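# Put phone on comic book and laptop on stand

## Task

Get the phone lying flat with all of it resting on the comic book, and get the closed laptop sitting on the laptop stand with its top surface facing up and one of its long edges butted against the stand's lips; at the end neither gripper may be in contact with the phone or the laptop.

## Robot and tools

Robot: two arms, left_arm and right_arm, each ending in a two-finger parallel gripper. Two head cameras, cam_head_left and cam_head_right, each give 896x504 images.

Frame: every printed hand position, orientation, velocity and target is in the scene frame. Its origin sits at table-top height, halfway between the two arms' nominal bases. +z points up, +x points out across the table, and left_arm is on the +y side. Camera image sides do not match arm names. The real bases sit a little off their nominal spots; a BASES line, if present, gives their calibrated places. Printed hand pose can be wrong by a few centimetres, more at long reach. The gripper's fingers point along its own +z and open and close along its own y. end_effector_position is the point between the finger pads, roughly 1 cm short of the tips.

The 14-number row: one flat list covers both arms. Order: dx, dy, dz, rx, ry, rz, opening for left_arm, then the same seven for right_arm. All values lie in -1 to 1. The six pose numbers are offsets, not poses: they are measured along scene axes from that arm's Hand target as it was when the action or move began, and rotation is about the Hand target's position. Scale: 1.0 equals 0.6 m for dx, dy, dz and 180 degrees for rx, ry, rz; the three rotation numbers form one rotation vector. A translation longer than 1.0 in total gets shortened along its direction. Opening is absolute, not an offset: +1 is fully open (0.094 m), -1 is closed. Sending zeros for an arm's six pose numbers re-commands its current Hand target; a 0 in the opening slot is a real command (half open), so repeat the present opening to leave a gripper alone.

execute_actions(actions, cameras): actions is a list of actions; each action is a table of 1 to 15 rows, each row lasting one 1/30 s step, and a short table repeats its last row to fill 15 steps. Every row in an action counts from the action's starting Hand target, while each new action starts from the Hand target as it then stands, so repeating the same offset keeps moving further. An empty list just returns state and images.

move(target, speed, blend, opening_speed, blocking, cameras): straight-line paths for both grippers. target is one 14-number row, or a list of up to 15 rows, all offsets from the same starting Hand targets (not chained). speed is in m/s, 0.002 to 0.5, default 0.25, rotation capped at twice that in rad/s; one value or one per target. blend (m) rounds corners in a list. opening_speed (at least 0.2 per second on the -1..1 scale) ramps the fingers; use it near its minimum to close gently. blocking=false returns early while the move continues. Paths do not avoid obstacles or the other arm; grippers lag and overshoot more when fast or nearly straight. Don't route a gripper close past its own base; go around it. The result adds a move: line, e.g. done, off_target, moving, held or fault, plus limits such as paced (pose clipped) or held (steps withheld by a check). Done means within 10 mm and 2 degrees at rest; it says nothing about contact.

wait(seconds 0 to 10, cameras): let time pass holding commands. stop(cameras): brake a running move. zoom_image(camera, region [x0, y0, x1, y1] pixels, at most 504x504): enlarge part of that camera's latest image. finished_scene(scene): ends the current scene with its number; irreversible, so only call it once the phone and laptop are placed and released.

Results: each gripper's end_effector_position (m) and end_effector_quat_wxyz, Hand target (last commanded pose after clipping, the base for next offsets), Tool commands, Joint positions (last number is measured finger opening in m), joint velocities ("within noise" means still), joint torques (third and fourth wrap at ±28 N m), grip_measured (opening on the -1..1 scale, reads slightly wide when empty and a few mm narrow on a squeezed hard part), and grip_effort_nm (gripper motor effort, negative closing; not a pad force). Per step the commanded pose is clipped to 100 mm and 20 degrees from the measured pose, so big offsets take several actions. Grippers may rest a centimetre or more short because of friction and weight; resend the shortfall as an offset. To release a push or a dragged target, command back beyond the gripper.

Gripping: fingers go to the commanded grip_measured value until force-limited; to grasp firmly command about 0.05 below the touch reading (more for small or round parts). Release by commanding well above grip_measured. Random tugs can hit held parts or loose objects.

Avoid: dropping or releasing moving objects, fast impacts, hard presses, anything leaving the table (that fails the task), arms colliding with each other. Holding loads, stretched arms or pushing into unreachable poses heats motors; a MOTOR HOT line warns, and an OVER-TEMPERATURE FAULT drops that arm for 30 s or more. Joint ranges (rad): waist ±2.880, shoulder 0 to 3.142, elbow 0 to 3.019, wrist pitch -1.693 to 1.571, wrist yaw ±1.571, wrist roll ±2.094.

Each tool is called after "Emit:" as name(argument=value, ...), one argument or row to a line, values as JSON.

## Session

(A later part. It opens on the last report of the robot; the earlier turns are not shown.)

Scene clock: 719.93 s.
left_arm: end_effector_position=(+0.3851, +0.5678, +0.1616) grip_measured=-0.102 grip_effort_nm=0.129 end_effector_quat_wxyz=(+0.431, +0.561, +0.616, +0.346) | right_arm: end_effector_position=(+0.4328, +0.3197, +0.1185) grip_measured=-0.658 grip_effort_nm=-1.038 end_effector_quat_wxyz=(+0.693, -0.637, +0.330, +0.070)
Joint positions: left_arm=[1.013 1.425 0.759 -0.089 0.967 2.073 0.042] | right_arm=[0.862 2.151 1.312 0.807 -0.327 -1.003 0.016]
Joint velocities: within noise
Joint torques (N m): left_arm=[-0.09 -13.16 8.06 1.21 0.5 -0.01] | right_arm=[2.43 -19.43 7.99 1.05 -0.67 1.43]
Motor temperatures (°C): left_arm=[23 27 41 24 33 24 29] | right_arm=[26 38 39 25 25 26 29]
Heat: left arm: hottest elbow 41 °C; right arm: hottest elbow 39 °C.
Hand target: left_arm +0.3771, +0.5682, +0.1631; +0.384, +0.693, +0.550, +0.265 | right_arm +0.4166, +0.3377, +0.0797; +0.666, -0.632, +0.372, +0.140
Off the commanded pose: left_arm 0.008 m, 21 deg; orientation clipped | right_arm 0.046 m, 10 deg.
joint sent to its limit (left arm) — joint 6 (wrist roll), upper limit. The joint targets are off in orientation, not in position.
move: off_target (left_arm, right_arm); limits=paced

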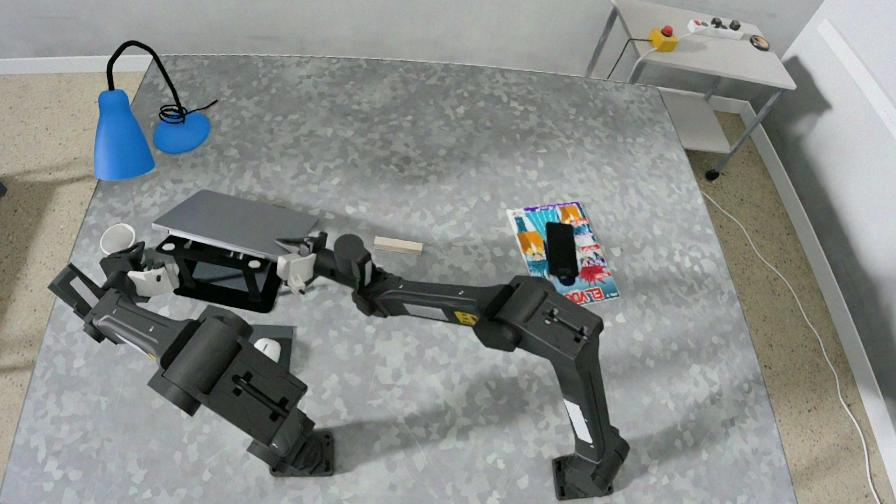

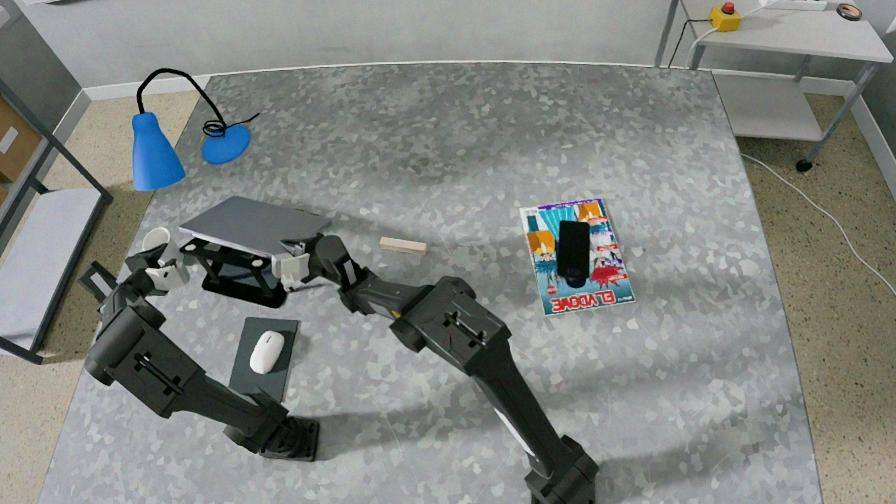

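Emit:
move(
  target=[-0.08,0.0,0.06,0,0,0,-0.1,0.01,-0.01,0.045,-0.035,0.0,0,-1],
  speed=0.06,
)

Emit:
zoom_image(
  camera="cam_head_left",
  region=[90, 170, 370, 330],
)

Emit:
zoom_image(
  camera="cam_head_right",
  region=[110, 170, 390, 330],
)

Scene clock: 726.37 s.
left_arm: end_effector_position=(+0.3366, +0.5688, +0.1965) grip_measured=-0.102 grip_effort_nm=0.129 end_effector_quat_wxyz=(+0.442, +0.533, +0.617, +0.374) | right_arm: end_effector_position=(+0.4376, +0.3204, +0.1163) grip_measured=-0.658 grip_effort_nm=-1.038 end_effector_quat_wxyz=(+0.653, -0.671, +0.345, +0.063)
Joint positions: left_arm=[1.13 1.295 0.71 -0.144 1.053 2.074 0.042] | right_arm=[0.858 2.114 1.334 0.632 -0.325 -1.047 0.016]
Joint velocities: within noise
Joint torques (N m): left_arm=[0.09 -11.81 8.95 1.02 0.55 0.02] | right_arm=[1.79 -23.77 7.9 -0.27 -0.84 1.2]
Motor temperatures (°C): left_arm=[23 27 40 24 32 24 29] | right_arm=[26 38 39 25 25 26 29]
Heat: left arm: hottest elbow 40 °C; right arm: hottest elbow 39 °C.
Hand target: left_arm +0.3291, +0.5683, +0.1992; +0.396, +0.666, +0.564, +0.286 | right_arm +0.4227, +0.3317, +0.1067; +0.630, -0.667, +0.379, +0.119
Off the commanded pose: left_arm 0.008 m, 24 deg; orientation clipped | right_arm 0.021 m, 8 deg.
joint sent to its limit (left arm) — joint 6 (wrist roll), upper limit. The joint targets are off in orientation, not in position.
move: off_target (left_arm, right_arm); limits=paced

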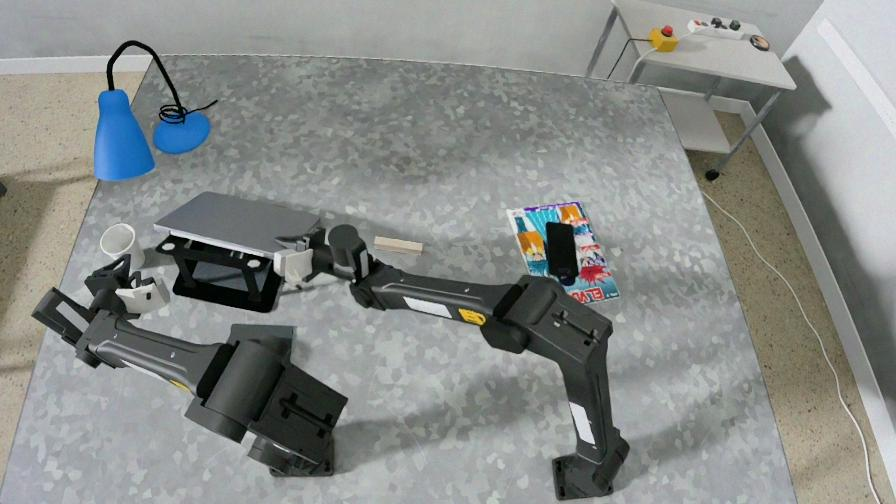

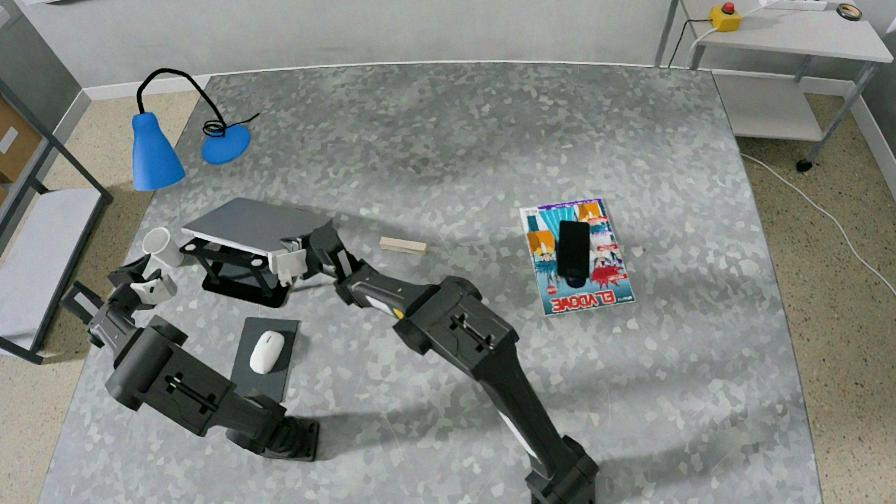

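Scaled by 1.800.

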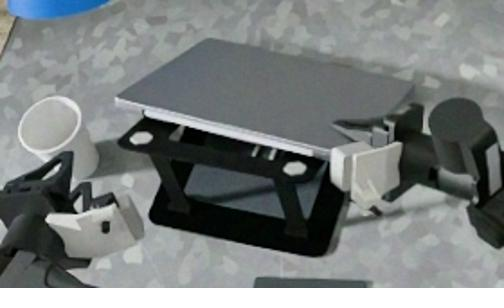

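Scaled by 1.800.

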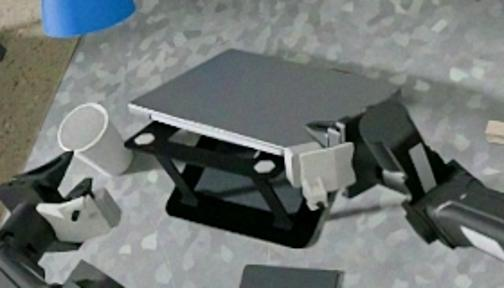

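Emit:
move(
  target=[-0.05,0.0,0.06,0,0,0,-0.1,-0.04,-0.01,0.0,-0.035,0.02,0.01,-1],
  speed=0.06,
)

Emit:
zoom_image(
  camera="cam_head_left",
  region=[90, 170, 370, 330],
)

Emit:
zoom_image(
  camera="cam_head_right",
  region=[110, 170, 390, 330],
)

Scene clock: 733.20 s.
left_arm: end_effector_position=(+0.3062, +0.5687, +0.2321) grip_measured=-0.102 grip_effort_nm=0.129 end_effector_quat_wxyz=(+0.449, +0.514, +0.614, +0.395) | right_arm: end_effector_position=(+0.4341, +0.3159, +0.1298) grip_measured=-0.657 grip_effort_nm=-1.048 end_effector_quat_wxyz=(-0.620, +0.693, -0.363, -0.067)
Joint positions: left_arm=[1.212 1.197 0.71 -0.221 1.118 2.074 0.042] | right_arm=[0.858 2.05 1.337 0.474 -0.324 -1.057 0.016]
Joint velocities: within noise
Joint torques (N m): left_arm=[-0.15 -11.05 9.62 0.75 0.46 0.02] | right_arm=[3.02 -24.06 6.01 -0.88 -1.13 1.08]
Motor temperatures (°C): left_arm=[23 27 39 24 32 23 29] | right_arm=[26 39 38 25 25 26 29]
Heat: left arm: hottest elbow 39 °C; right arm: hottest shoulder 39 °C.
Hand target: left_arm +0.2992, +0.5682, +0.2350; +0.404, +0.647, +0.572, +0.301 | right_arm +0.3987, +0.3256, +0.1067; -0.578, +0.703, -0.394, -0.129
Off the commanded pose: left_arm 0.008 m, 23 deg; orientation clipped | right_arm 0.043 m, 9 deg.
joint sent to its limit (left arm) — joint 6 (wrist roll), upper limit. The joint targets are off in orientation, not in position.
move: off_target (left_arm, right_arm); limits=paced

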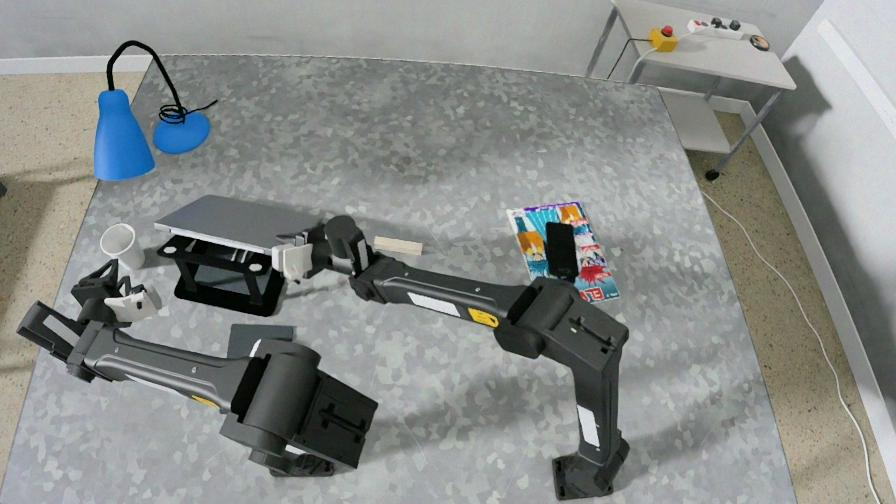

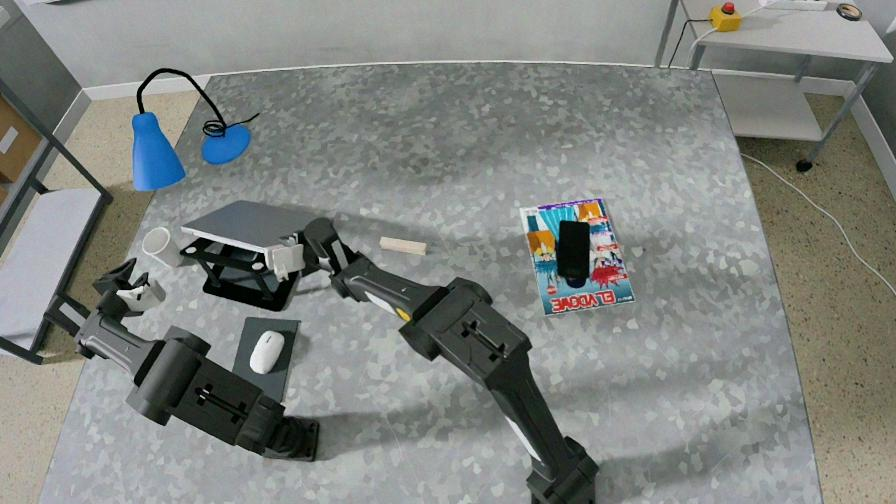

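Scaled by 1.800.

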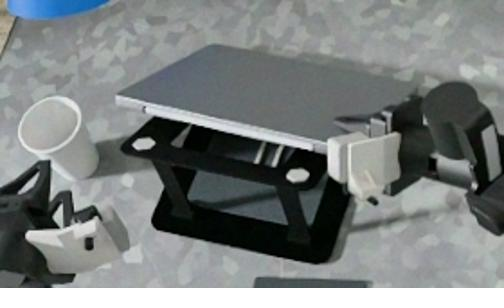

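Scaled by 1.800.

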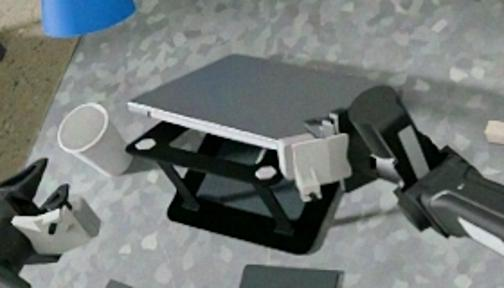

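Emit:
move(
  target=[0,0,0,0,0,0,-0.1,-0.035,0,0.06,0,0.0,0.0,-1],
  speed=0.06,
)

Emit:
zoom_image(
  camera="cam_head_left",
  region=[90, 170, 370, 330],
)

Emit:
zoom_image(
  camera="cam_head_right",
  region=[110, 170, 390, 330],
)

Scene clock: 738.67 s.
left_arm: end_effector_position=(+0.3061, +0.5688, +0.2322) grip_measured=-0.102 grip_effort_nm=0.129 end_effector_quat_wxyz=(+0.449, +0.514, +0.614, +0.395) | right_arm: end_effector_position=(+0.4267, +0.3122, +0.1484) grip_measured=-0.657 grip_effort_nm=-1.033 end_effector_quat_wxyz=(-0.606, +0.696, -0.380, -0.065)
Joint positions: left_arm=[1.213 1.197 0.71 -0.221 1.119 2.074 0.042] | right_arm=[0.869 1.992 1.327 0.393 -0.294 -1.045 0.016]
Joint velocities: within noise
Joint torques (N m): left_arm=[-0.67 -10.46 9.74 0.9 0.46 0] | right_arm=[4.19 -25.52 5.3 -0.14 -1.42 1.03]
Motor temperatures (°C): left_arm=[23 27 39 24 32 23 28] | right_arm=[26 40 38 25 26 26 29]
Heat: left arm: hottest elbow 39 °C; right arm: hottest shoulder 40 °C.
Hand target: left_arm +0.2991, +0.5683, +0.2350; +0.404, +0.647, +0.572, +0.301 | right_arm +0.3776, +0.3256, +0.1427; -0.578, +0.703, -0.394, -0.129
Off the commanded pose: left_arm 0.007 m, 20 deg | right_arm 0.051 m, 8 deg.
joint sent to its limit (left arm) — joint 6 (wrist roll), upper limit. The joint targets are off in orientation, not in position.
move: off_target (left_arm, right_arm)

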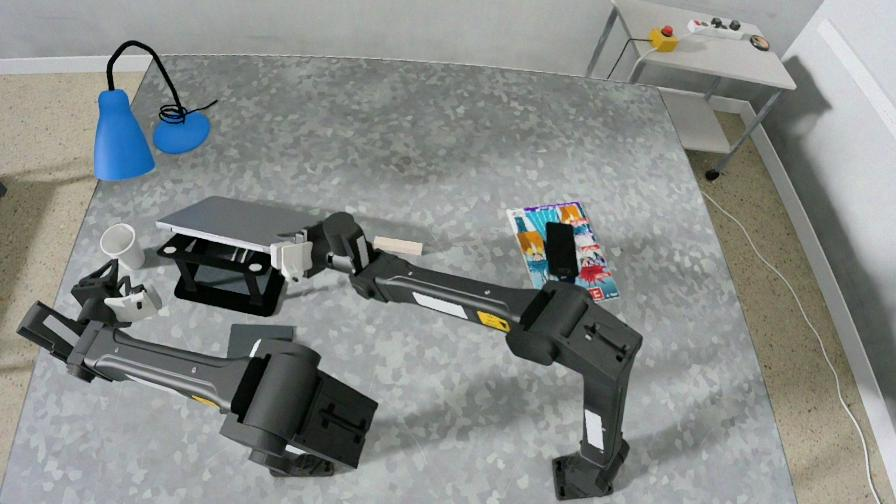

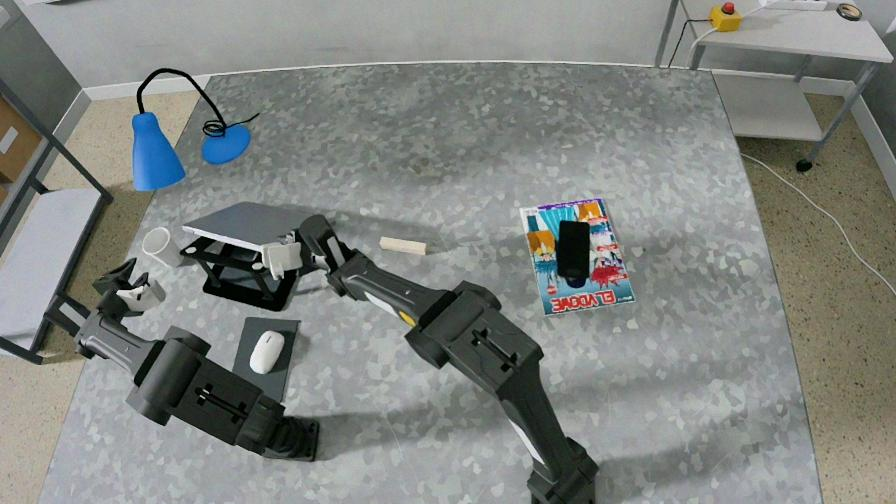

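Scaled by 1.800.

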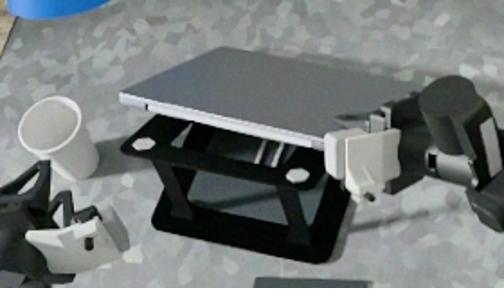

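Scaled by 1.800.

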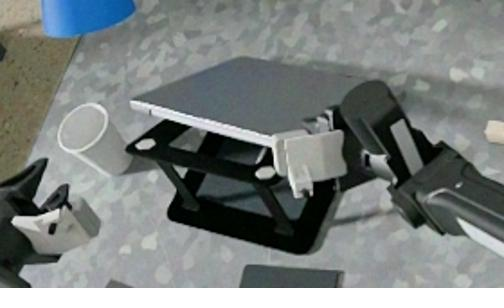

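Emit:
move(
  target=[0,0,0,0,0,0,-0.1,-0.05,0,0.01,0,0.0,0.0,-1],
  speed=0.06,
  cameras=[],
)

Emit:
move(
  target=[0,0,0,0,0,0,-0.1,0,0,-0.05,0,0.0,0.0,-1],
  speed=0.04,
)

Emit:
zoom_image(
  camera="cam_head_left",
  region=[90, 170, 370, 330],
)

Emit:
zoom_image(
  camera="cam_head_right",
  region=[110, 170, 390, 330],
)

Scene clock: 743.20 s.
left_arm: end_effector_position=(+0.3061, +0.5687, +0.2322) grip_measured=-0.102 grip_effort_nm=0.129 end_effector_quat_wxyz=(+0.449, +0.514, +0.614, +0.395) | right_arm: end_effector_position=(+0.4058, +0.3056, +0.1524) grip_measured=-0.656 grip_effort_nm=-1.043 end_effector_quat_wxyz=(-0.601, +0.696, -0.389, -0.057)
Joint positions: left_arm=[1.213 1.197 0.71 -0.221 1.119 2.074 0.042] | right_arm=[0.895 1.942 1.267 0.392 -0.245 -1.037 0.016]
Joint velocities: within noise
Joint torques (N m): left_arm=[0.09 -10.64 9.76 0.87 0.52 0.02] | right_arm=[5.13 -24.53 5.53 0.36 -1.81 1.05]
Motor temperatures (°C): left_arm=[23 27 38 24 32 23 28] | right_arm=[26 40 38 25 26 26 29]
Heat: left arm: hottest elbow 38 °C; right arm: hottest shoulder 40 °C.
Hand target: left_arm +0.2991, +0.5682, +0.2351; +0.404, +0.647, +0.572, +0.301 | right_arm +0.3477, +0.3257, +0.1488; -0.578, +0.703, -0.394, -0.129
Off the commanded pose: left_arm 0.008 m, 20 deg | right_arm 0.062 m, 9 deg.
joint sent to its limit (left arm) — joint 6 (wrist roll), upper limit. The joint targets are off in orientation, not in position.
move: off_target (left_arm, right_arm)
No camera images: "cameras" was empty.

Scene clock: 744.47 s.
left_arm: end_effector_position=(+0.3061, +0.5687, +0.2322) grip_measured=-0.102 grip_effort_nm=0.125 end_effector_quat_wxyz=(+0.449, +0.514, +0.614, +0.395) | right_arm: end_effector_position=(+0.4015, +0.3024, +0.1492) grip_measured=-0.656 grip_effort_nm=-1.038 end_effector_quat_wxyz=(-0.609, +0.690, -0.387, -0.059)
Joint positions: left_arm=[1.213 1.197 0.71 -0.221 1.119 2.074 0.042] | right_arm=[0.897 1.942 1.24 0.439 -0.245 -1.029 0.016]
Joint velocities: within noise
Joint torques (N m): left_arm=[0.38 -10.7 9.65 0.87 0.43 0.05] | right_arm=[4.84 -20.66 5.67 0.96 -1.74 0.97]
Motor temperatures (°C): left_arm=[23 27 38 24 32 23 28] | right_arm=[26 40 37 25 27 26 29]
Heat: left arm: hottest elbow 38 °C; right arm: hottest shoulder 40 °C.
Hand target: left_arm +0.2991, +0.5682, +0.2351; +0.404, +0.647, +0.572, +0.301 | right_arm +0.3478, +0.3256, +0.1186; -0.578, +0.703, -0.394, -0.129
Off the commanded pose: left_arm 0.008 m, 20 deg | right_arm 0.066 m, 9 deg.
joint sent to its limit (left arm) — joint 6 (wrist roll), upper limit. The joint targets are off in orientation, not in position.
move: off_target (left_arm, right_arm)

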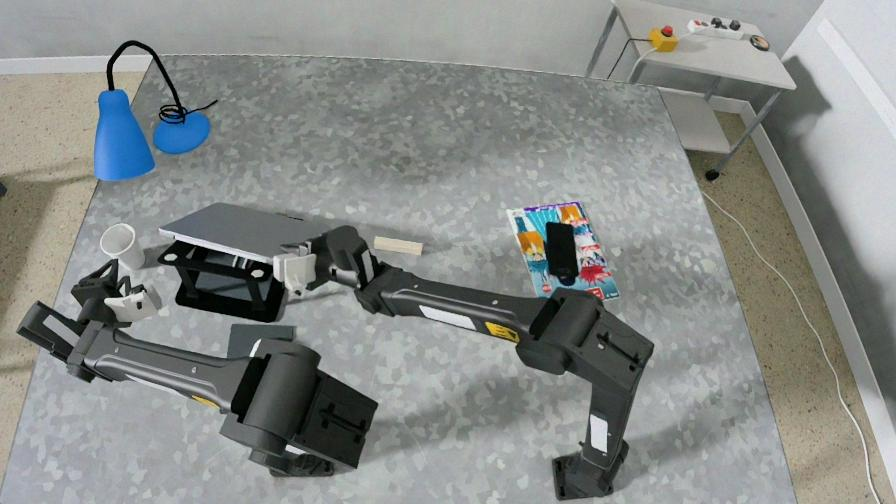

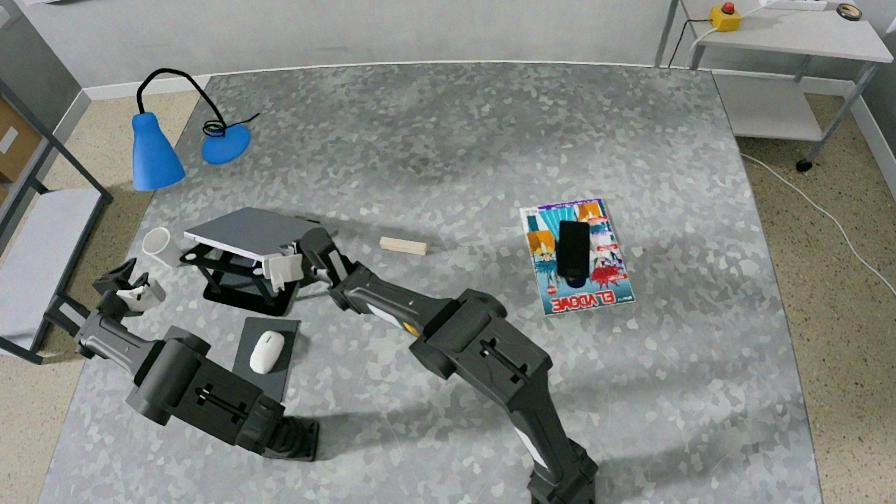

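Scaled by 1.800.

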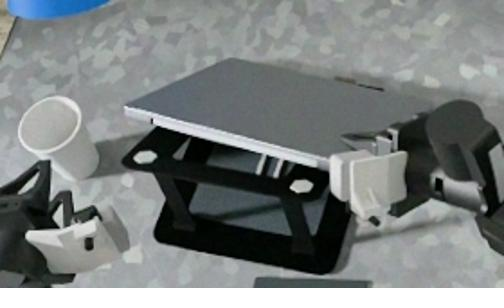

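Scaled by 1.800.

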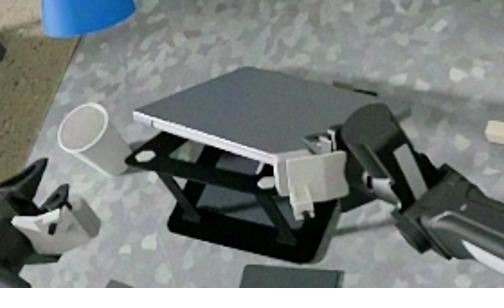

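Emit:
move(
  target=[0,0,0,0,0,0,-0.1,0.06,-0.01,-0.02,-0.04,-0.03,0.0,-1],
  speed=0.04,
)

Emit:
zoom_image(
  camera="cam_head_left",
  region=[90, 170, 370, 330],
)

Emit:
zoom_image(
  camera="cam_head_right",
  region=[110, 170, 390, 330],
)

Scene clock: 749.60 s.
left_arm: end_effector_position=(+0.3061, +0.5687, +0.2322) grip_measured=-0.102 grip_effort_nm=0.129 end_effector_quat_wxyz=(+0.449, +0.514, +0.614, +0.395) | right_arm: end_effector_position=(+0.4024, +0.3038, +0.1433) grip_measured=-0.655 grip_effort_nm=-1.038 end_effector_quat_wxyz=(-0.590, +0.726, -0.352, -0.025)
Joint positions: left_arm=[1.213 1.197 0.71 -0.221 1.119 2.074 0.042] | right_arm=[0.897 1.942 1.262 0.363 -0.246 -1.157 0.016]
Joint velocities: within noise
Joint torques (N m): left_arm=[-0.26 -11.05 9.74 0.99 0.46 0.05] | right_arm=[2.26 -18.73 9.26 -0.79 -1.09 0.76]
Motor temperatures (°C): left_arm=[23 27 38 24 32 23 28] | right_arm=[26 41 37 25 27 26 29]
Heat: left arm: hottest elbow 38 °C; right arm: hottest shoulder 41 °C.
Hand target: left_arm +0.2991, +0.5682, +0.2350; +0.404, +0.647, +0.572, +0.301 | right_arm +0.3838, +0.3196, +0.1067; -0.551, +0.743, -0.374, -0.071
Off the commanded pose: left_arm 0.008 m, 20 deg | right_arm 0.044 m, 8 deg.
joint sent to its limit (left arm) — joint 6 (wrist roll), upper limit. The joint targets are off in orientation, not in position.
move: off_target (left_arm, right_arm)

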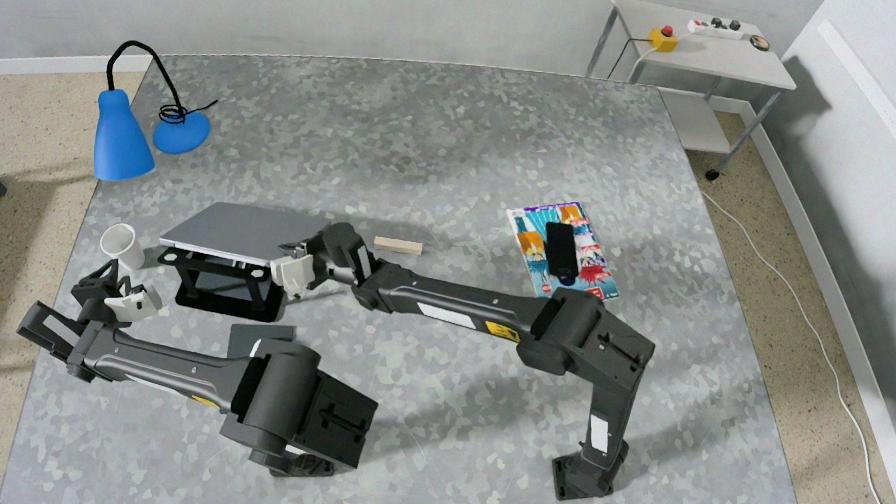

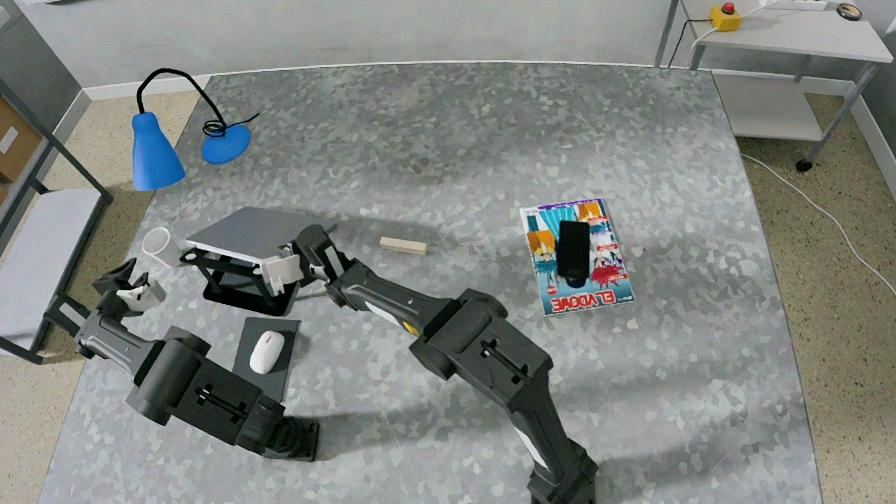

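Scaled by 1.800.

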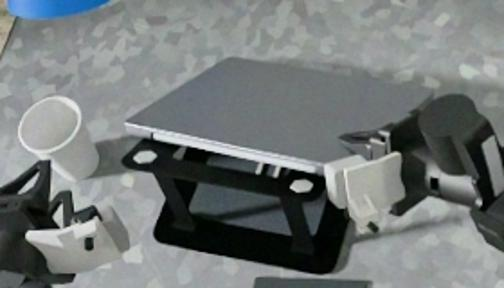

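Scaled by 1.800.

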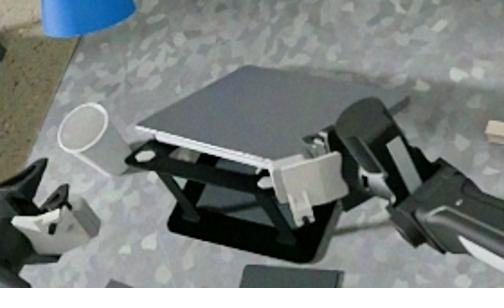

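Emit:
move(
  target=[0,0,0,0,0,0,-0.1,-0.04,0,-0.02,0,0.04,0.0,-1],
  speed=0.04,
)

Emit:
zoom_image(
  camera="cam_head_left",
  region=[90, 170, 370, 330],
)

Emit:
zoom_image(
  camera="cam_head_right",
  region=[110, 170, 390, 330],
)

Scene clock: 753.93 s.
left_arm: end_effector_position=(+0.3061, +0.5687, +0.2322) grip_measured=-0.102 grip_effort_nm=0.129 end_effector_quat_wxyz=(+0.449, +0.514, +0.614, +0.395) | right_arm: end_effector_position=(+0.4017, +0.3033, +0.1419) grip_measured=-0.647 grip_effort_nm=-1.038 end_effector_quat_wxyz=(-0.586, +0.720, -0.369, -0.039)
Joint positions: left_arm=[1.213 1.197 0.71 -0.221 1.119 2.074 0.042] | right_arm=[0.897 1.942 1.262 0.354 -0.247 -1.113 0.017]
Joint velocities: within noise
Joint torques (N m): left_arm=[-0.62 -11.16 9.44 0.9 0.5 -0.01] | right_arm=[3.9 -19.72 7.19 -1.55 -1.6 1.25]
Motor temperatures (°C): left_arm=[23 27 38 24 31 23 28] | right_arm=[26 41 37 25 27 26 29]
Heat: left arm: hottest elbow 38 °C; right arm: hottest shoulder 41 °C.
Hand target: left_arm +0.2991, +0.5682, +0.2350; +0.404, +0.647, +0.572, +0.301 | right_arm +0.3598, +0.3196, +0.0947; -0.526, +0.737, -0.408, -0.117
Off the commanded pose: left_arm 0.008 m, 20 deg | right_arm 0.065 m, 12 deg.
joint sent to its limit (left arm) — joint 6 (wrist roll), upper limit. The joint targets are off in orientation, not in position.
move: off_target (left_arm, right_arm)

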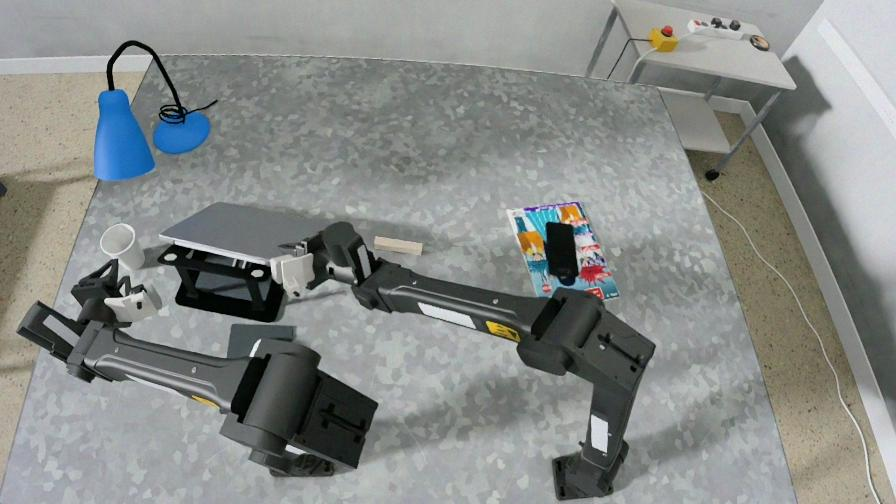

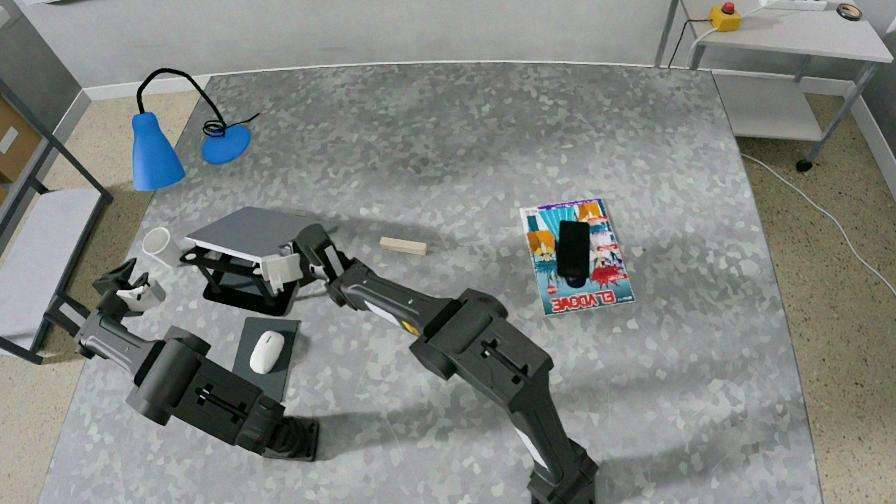

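Scaled by 1.800.

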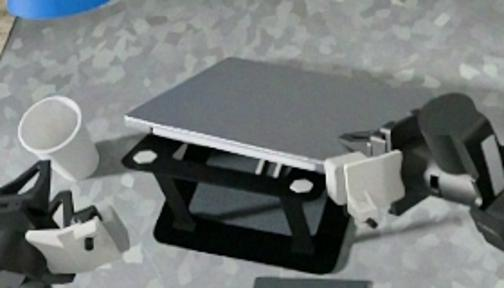

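Scaled by 1.800.

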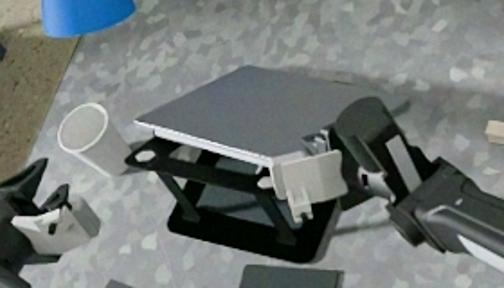

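Emit:
move(
  target=[
    [0,0,0,0,0,0,-0.1,0.0,0,0.14,0,-0.015,0.0,-1],
    [0,0,0,0,0,0,-0.1,-0.05,0,0.14,0,-0.015,0.0,-1],
  ],
  speed=0.06,
)

Emit:
zoom_image(
  camera="cam_head_left",
  region=[90, 170, 370, 330],
)

Emit:
zoom_image(
  camera="cam_head_right",
  region=[110, 170, 390, 330],
)

Scene clock: 759.23 s.
left_arm: end_effector_position=(+0.3061, +0.5687, +0.2322) grip_measured=-0.102 grip_effort_nm=0.129 end_effector_quat_wxyz=(+0.449, +0.514, +0.614, +0.395) | right_arm: end_effector_position=(+0.3884, +0.3017, +0.1779) grip_measured=-0.647 grip_effort_nm=-1.043 end_effector_quat_wxyz=(-0.555, +0.733, -0.392, -0.032)
Joint positions: left_arm=[1.213 1.197 0.71 -0.221 1.119 2.074 0.042] | right_arm=[0.923 1.852 1.291 0.162 -0.193 -1.103 0.017]
Joint velocities: within noise
Joint torques (N m): left_arm=[-0.21 -10.52 9.7 1.11 0.49 0.05] | right_arm=[5.07 -24.47 6.38 0.02 -1.82 1.02]
Motor temperatures (°C): left_arm=[23 27 37 24 31 23 28] | right_arm=[26 41 37 25 28 26 29]
Heat: left arm: hottest elbow 37 °C; right arm: hottest shoulder 41 °C.
Hand target: left_arm +0.2991, +0.5682, +0.2350; +0.404, +0.647, +0.572, +0.301 | right_arm +0.3298, +0.3196, +0.1789; -0.536, +0.739, -0.395, -0.100
Off the commanded pose: left_arm 0.008 m, 20 deg | right_arm 0.061 m, 8 deg.
joint sent to its limit (left arm) — joint 6 (wrist roll), upper limit. The joint targets are off in orientation, not in position.
move: off_target (left_arm, right_arm)

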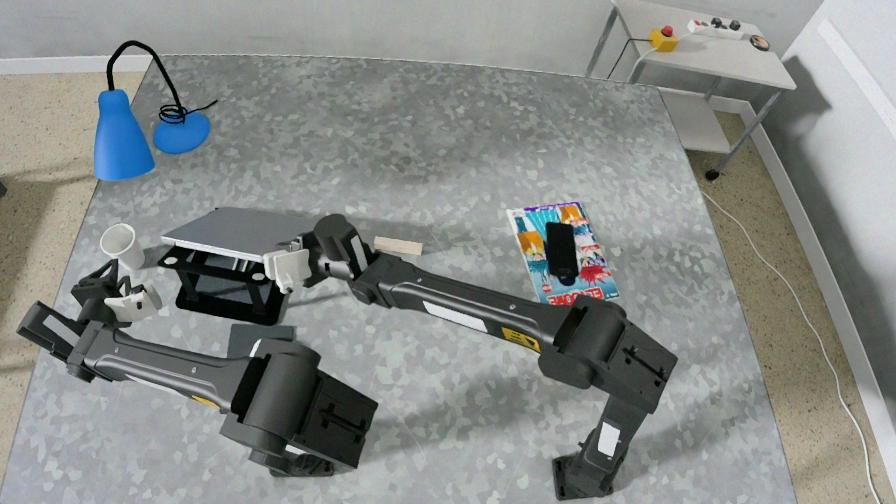

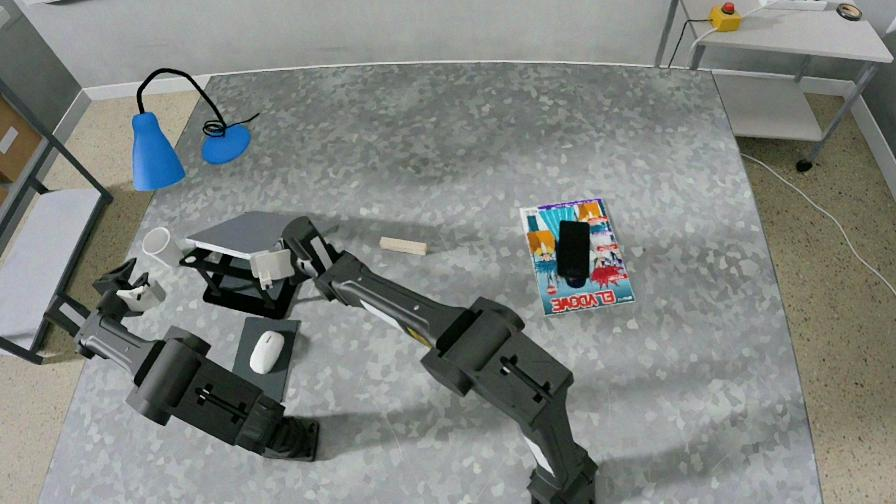

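Scaled by 1.800.

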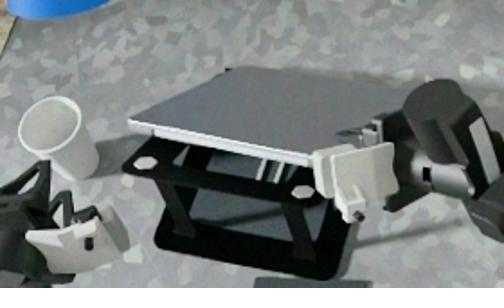

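Scaled by 1.800.

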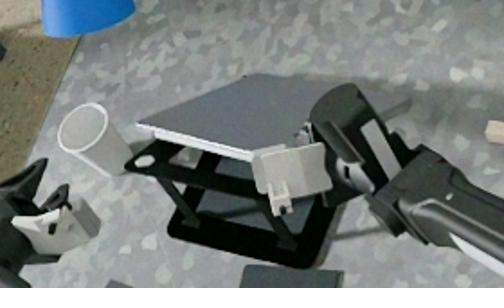

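Emit:
move(
  target=[
    [0,0,0,0,0,0,-0.1,0.0,0,-0.0,0.035,0.02,0.0,-1],
    [0,0,0,0,0,0,-0.1,0.0,0,-0.065,0.035,0.03,0.0,-1],
  ],
  speed=0.05,
)

Emit:
zoom_image(
  camera="cam_head_left",
  region=[90, 170, 370, 330],
)

Emit:
zoom_image(
  camera="cam_head_right",
  region=[110, 170, 390, 330],
)

Scene clock: 764.33 s.
left_arm: end_effector_position=(+0.3061, +0.5687, +0.2322) grip_measured=-0.102 grip_effort_nm=0.129 end_effector_quat_wxyz=(+0.449, +0.514, +0.614, +0.395) | right_arm: end_effector_position=(+0.3754, +0.2969, +0.1691) grip_measured=-0.647 grip_effort_nm=-1.048 end_effector_quat_wxyz=(-0.586, +0.696, -0.407, -0.080)
Joint positions: left_arm=[1.213 1.197 0.71 -0.221 1.119 2.074 0.042] | right_arm=[0.923 1.857 1.208 0.334 -0.238 -0.984 0.017]
Joint velocities: within noise
Joint torques (N m): left_arm=[-0.56 -10.29 9.72 0.84 0.5 0.01] | right_arm=[4.13 -18.73 6.79 1.16 -2.46 1.08]
Motor temperatures (°C): left_arm=[23 27 37 24 31 23 28] | right_arm=[27 41 37 25 30 26 29]
Heat: left arm: hottest elbow 37 °C; right arm: hottest shoulder 41 °C.
Hand target: left_arm +0.2991, +0.5682, +0.2350; +0.404, +0.647, +0.572, +0.301 | right_arm +0.3298, +0.3195, +0.1398; -0.556, +0.703, -0.414, -0.156
Off the commanded pose: left_arm 0.008 m, 20 deg | right_arm 0.059 m, 9 deg.
joint sent to its limit (left arm) — joint 6 (wrist roll), upper limit. The joint targets are off in orientation, not in position.
move: off_target (left_arm, right_arm)

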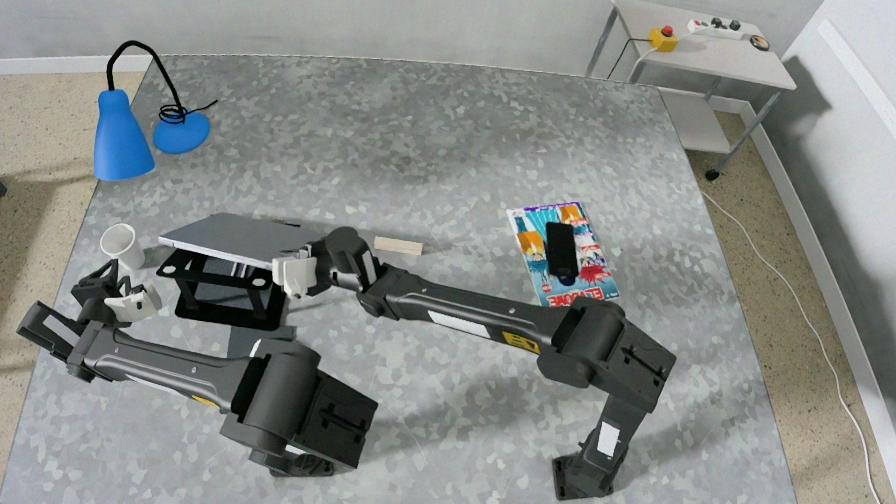

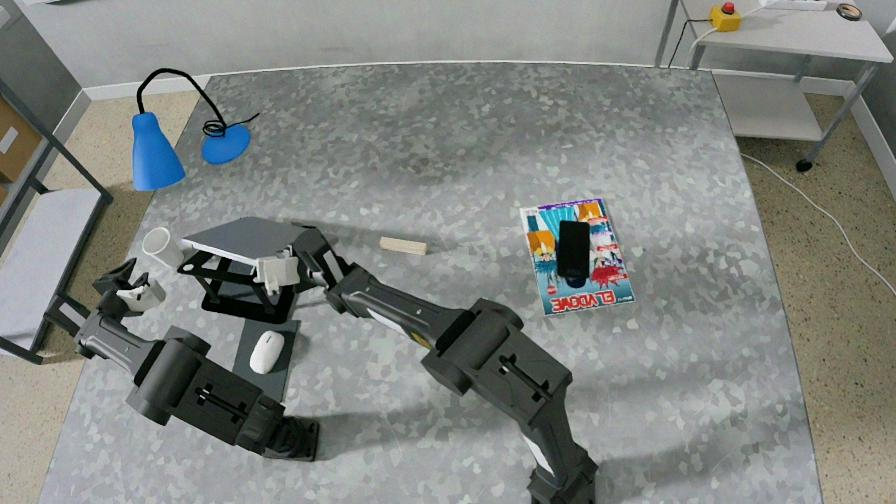

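Scaled by 1.800.

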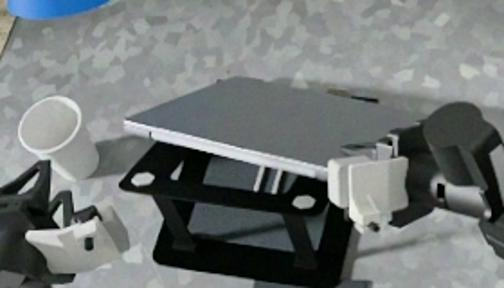

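Scaled by 1.800.

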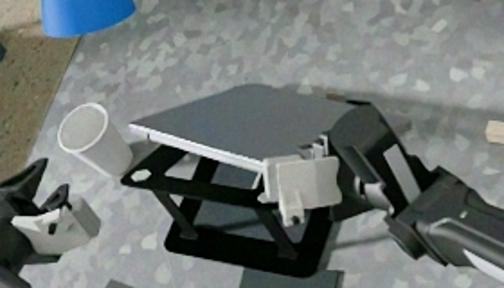

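Emit:
move(
  target=[
    [0,0,0,0,0,0,-0.1,0.0,0,0.06,0,0.0,0.0,-1],
    [0,0,0,0,0,0,-0.1,0.0,0,0.06,0,0.0,0.04,-1],
    [0,0,0,0,0,0,-0.1,0.03,0,0.0,-0.01,0.0,0.04,-1],
  ],
  speed=0.05,
)

Emit:
zoom_image(
  camera="cam_head_left",
  region=[90, 170, 370, 330],
)

Emit:
zoom_image(
  camera="cam_head_right",
  region=[110, 170, 390, 330],
)

Scene clock: 772.07 s.
left_arm: end_effector_position=(+0.3061, +0.5687, +0.2322) grip_measured=-0.102 grip_effort_nm=0.125 end_effector_quat_wxyz=(+0.449, +0.514, +0.614, +0.395) | right_arm: end_effector_position=(+0.3755, +0.2899, +0.1669) grip_measured=-0.647 grip_effort_nm=-1.043 end_effector_quat_wxyz=(-0.569, +0.730, -0.360, -0.117)
Joint positions: left_arm=[1.213 1.197 0.71 -0.221 1.119 2.074 0.042] | right_arm=[0.878 1.858 1.228 0.269 -0.407 -1.059 0.017]
Joint velocities: within noise
Joint torques (N m): left_arm=[-0.38 -10.52 9.68 1.01 0.52 0] | right_arm=[3.43 -16.67 10.59 0.1 -2.14 1.02]
Motor temperatures (°C): left_arm=[23 27 37 24 31 23 28] | right_arm=[27 41 37 25 33 26 29]
Heat: left arm: hottest elbow 37 °C; right arm: hottest shoulder 41 °C.
Hand target: left_arm +0.2991, +0.5682, +0.2350; +0.404, +0.647, +0.572, +0.301 | right_arm +0.3477, +0.3196, +0.1398; -0.534, +0.737, -0.371, -0.184
Off the commanded pose: left_arm 0.008 m, 20 deg | right_arm 0.049 m, 9 deg.
joint sent to its limit (left arm) — joint 6 (wrist roll), upper limit. The joint targets are off in orientation, not in position.
move: off_target (left_arm, right_arm)

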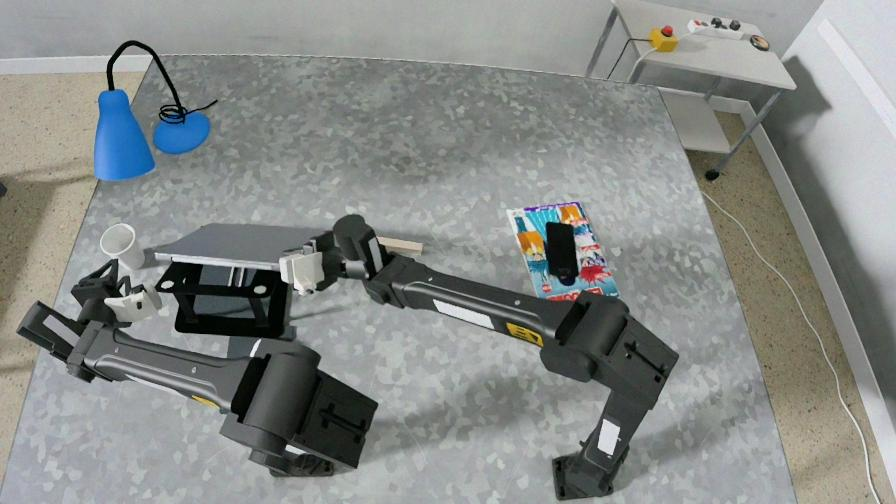

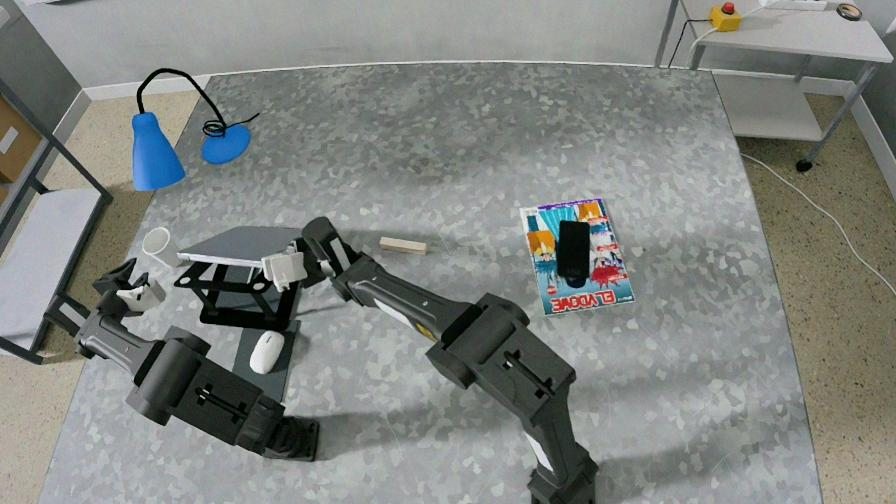

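Scaled by 1.800.

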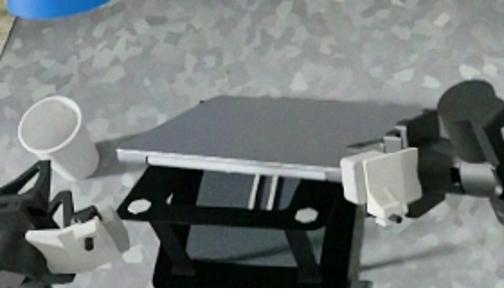

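Scaled by 1.800.

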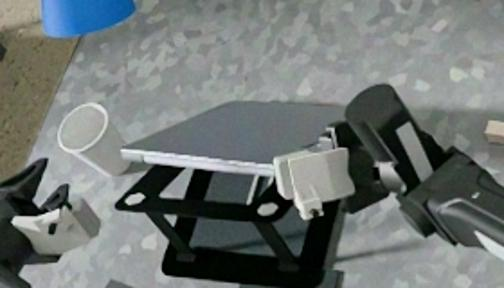

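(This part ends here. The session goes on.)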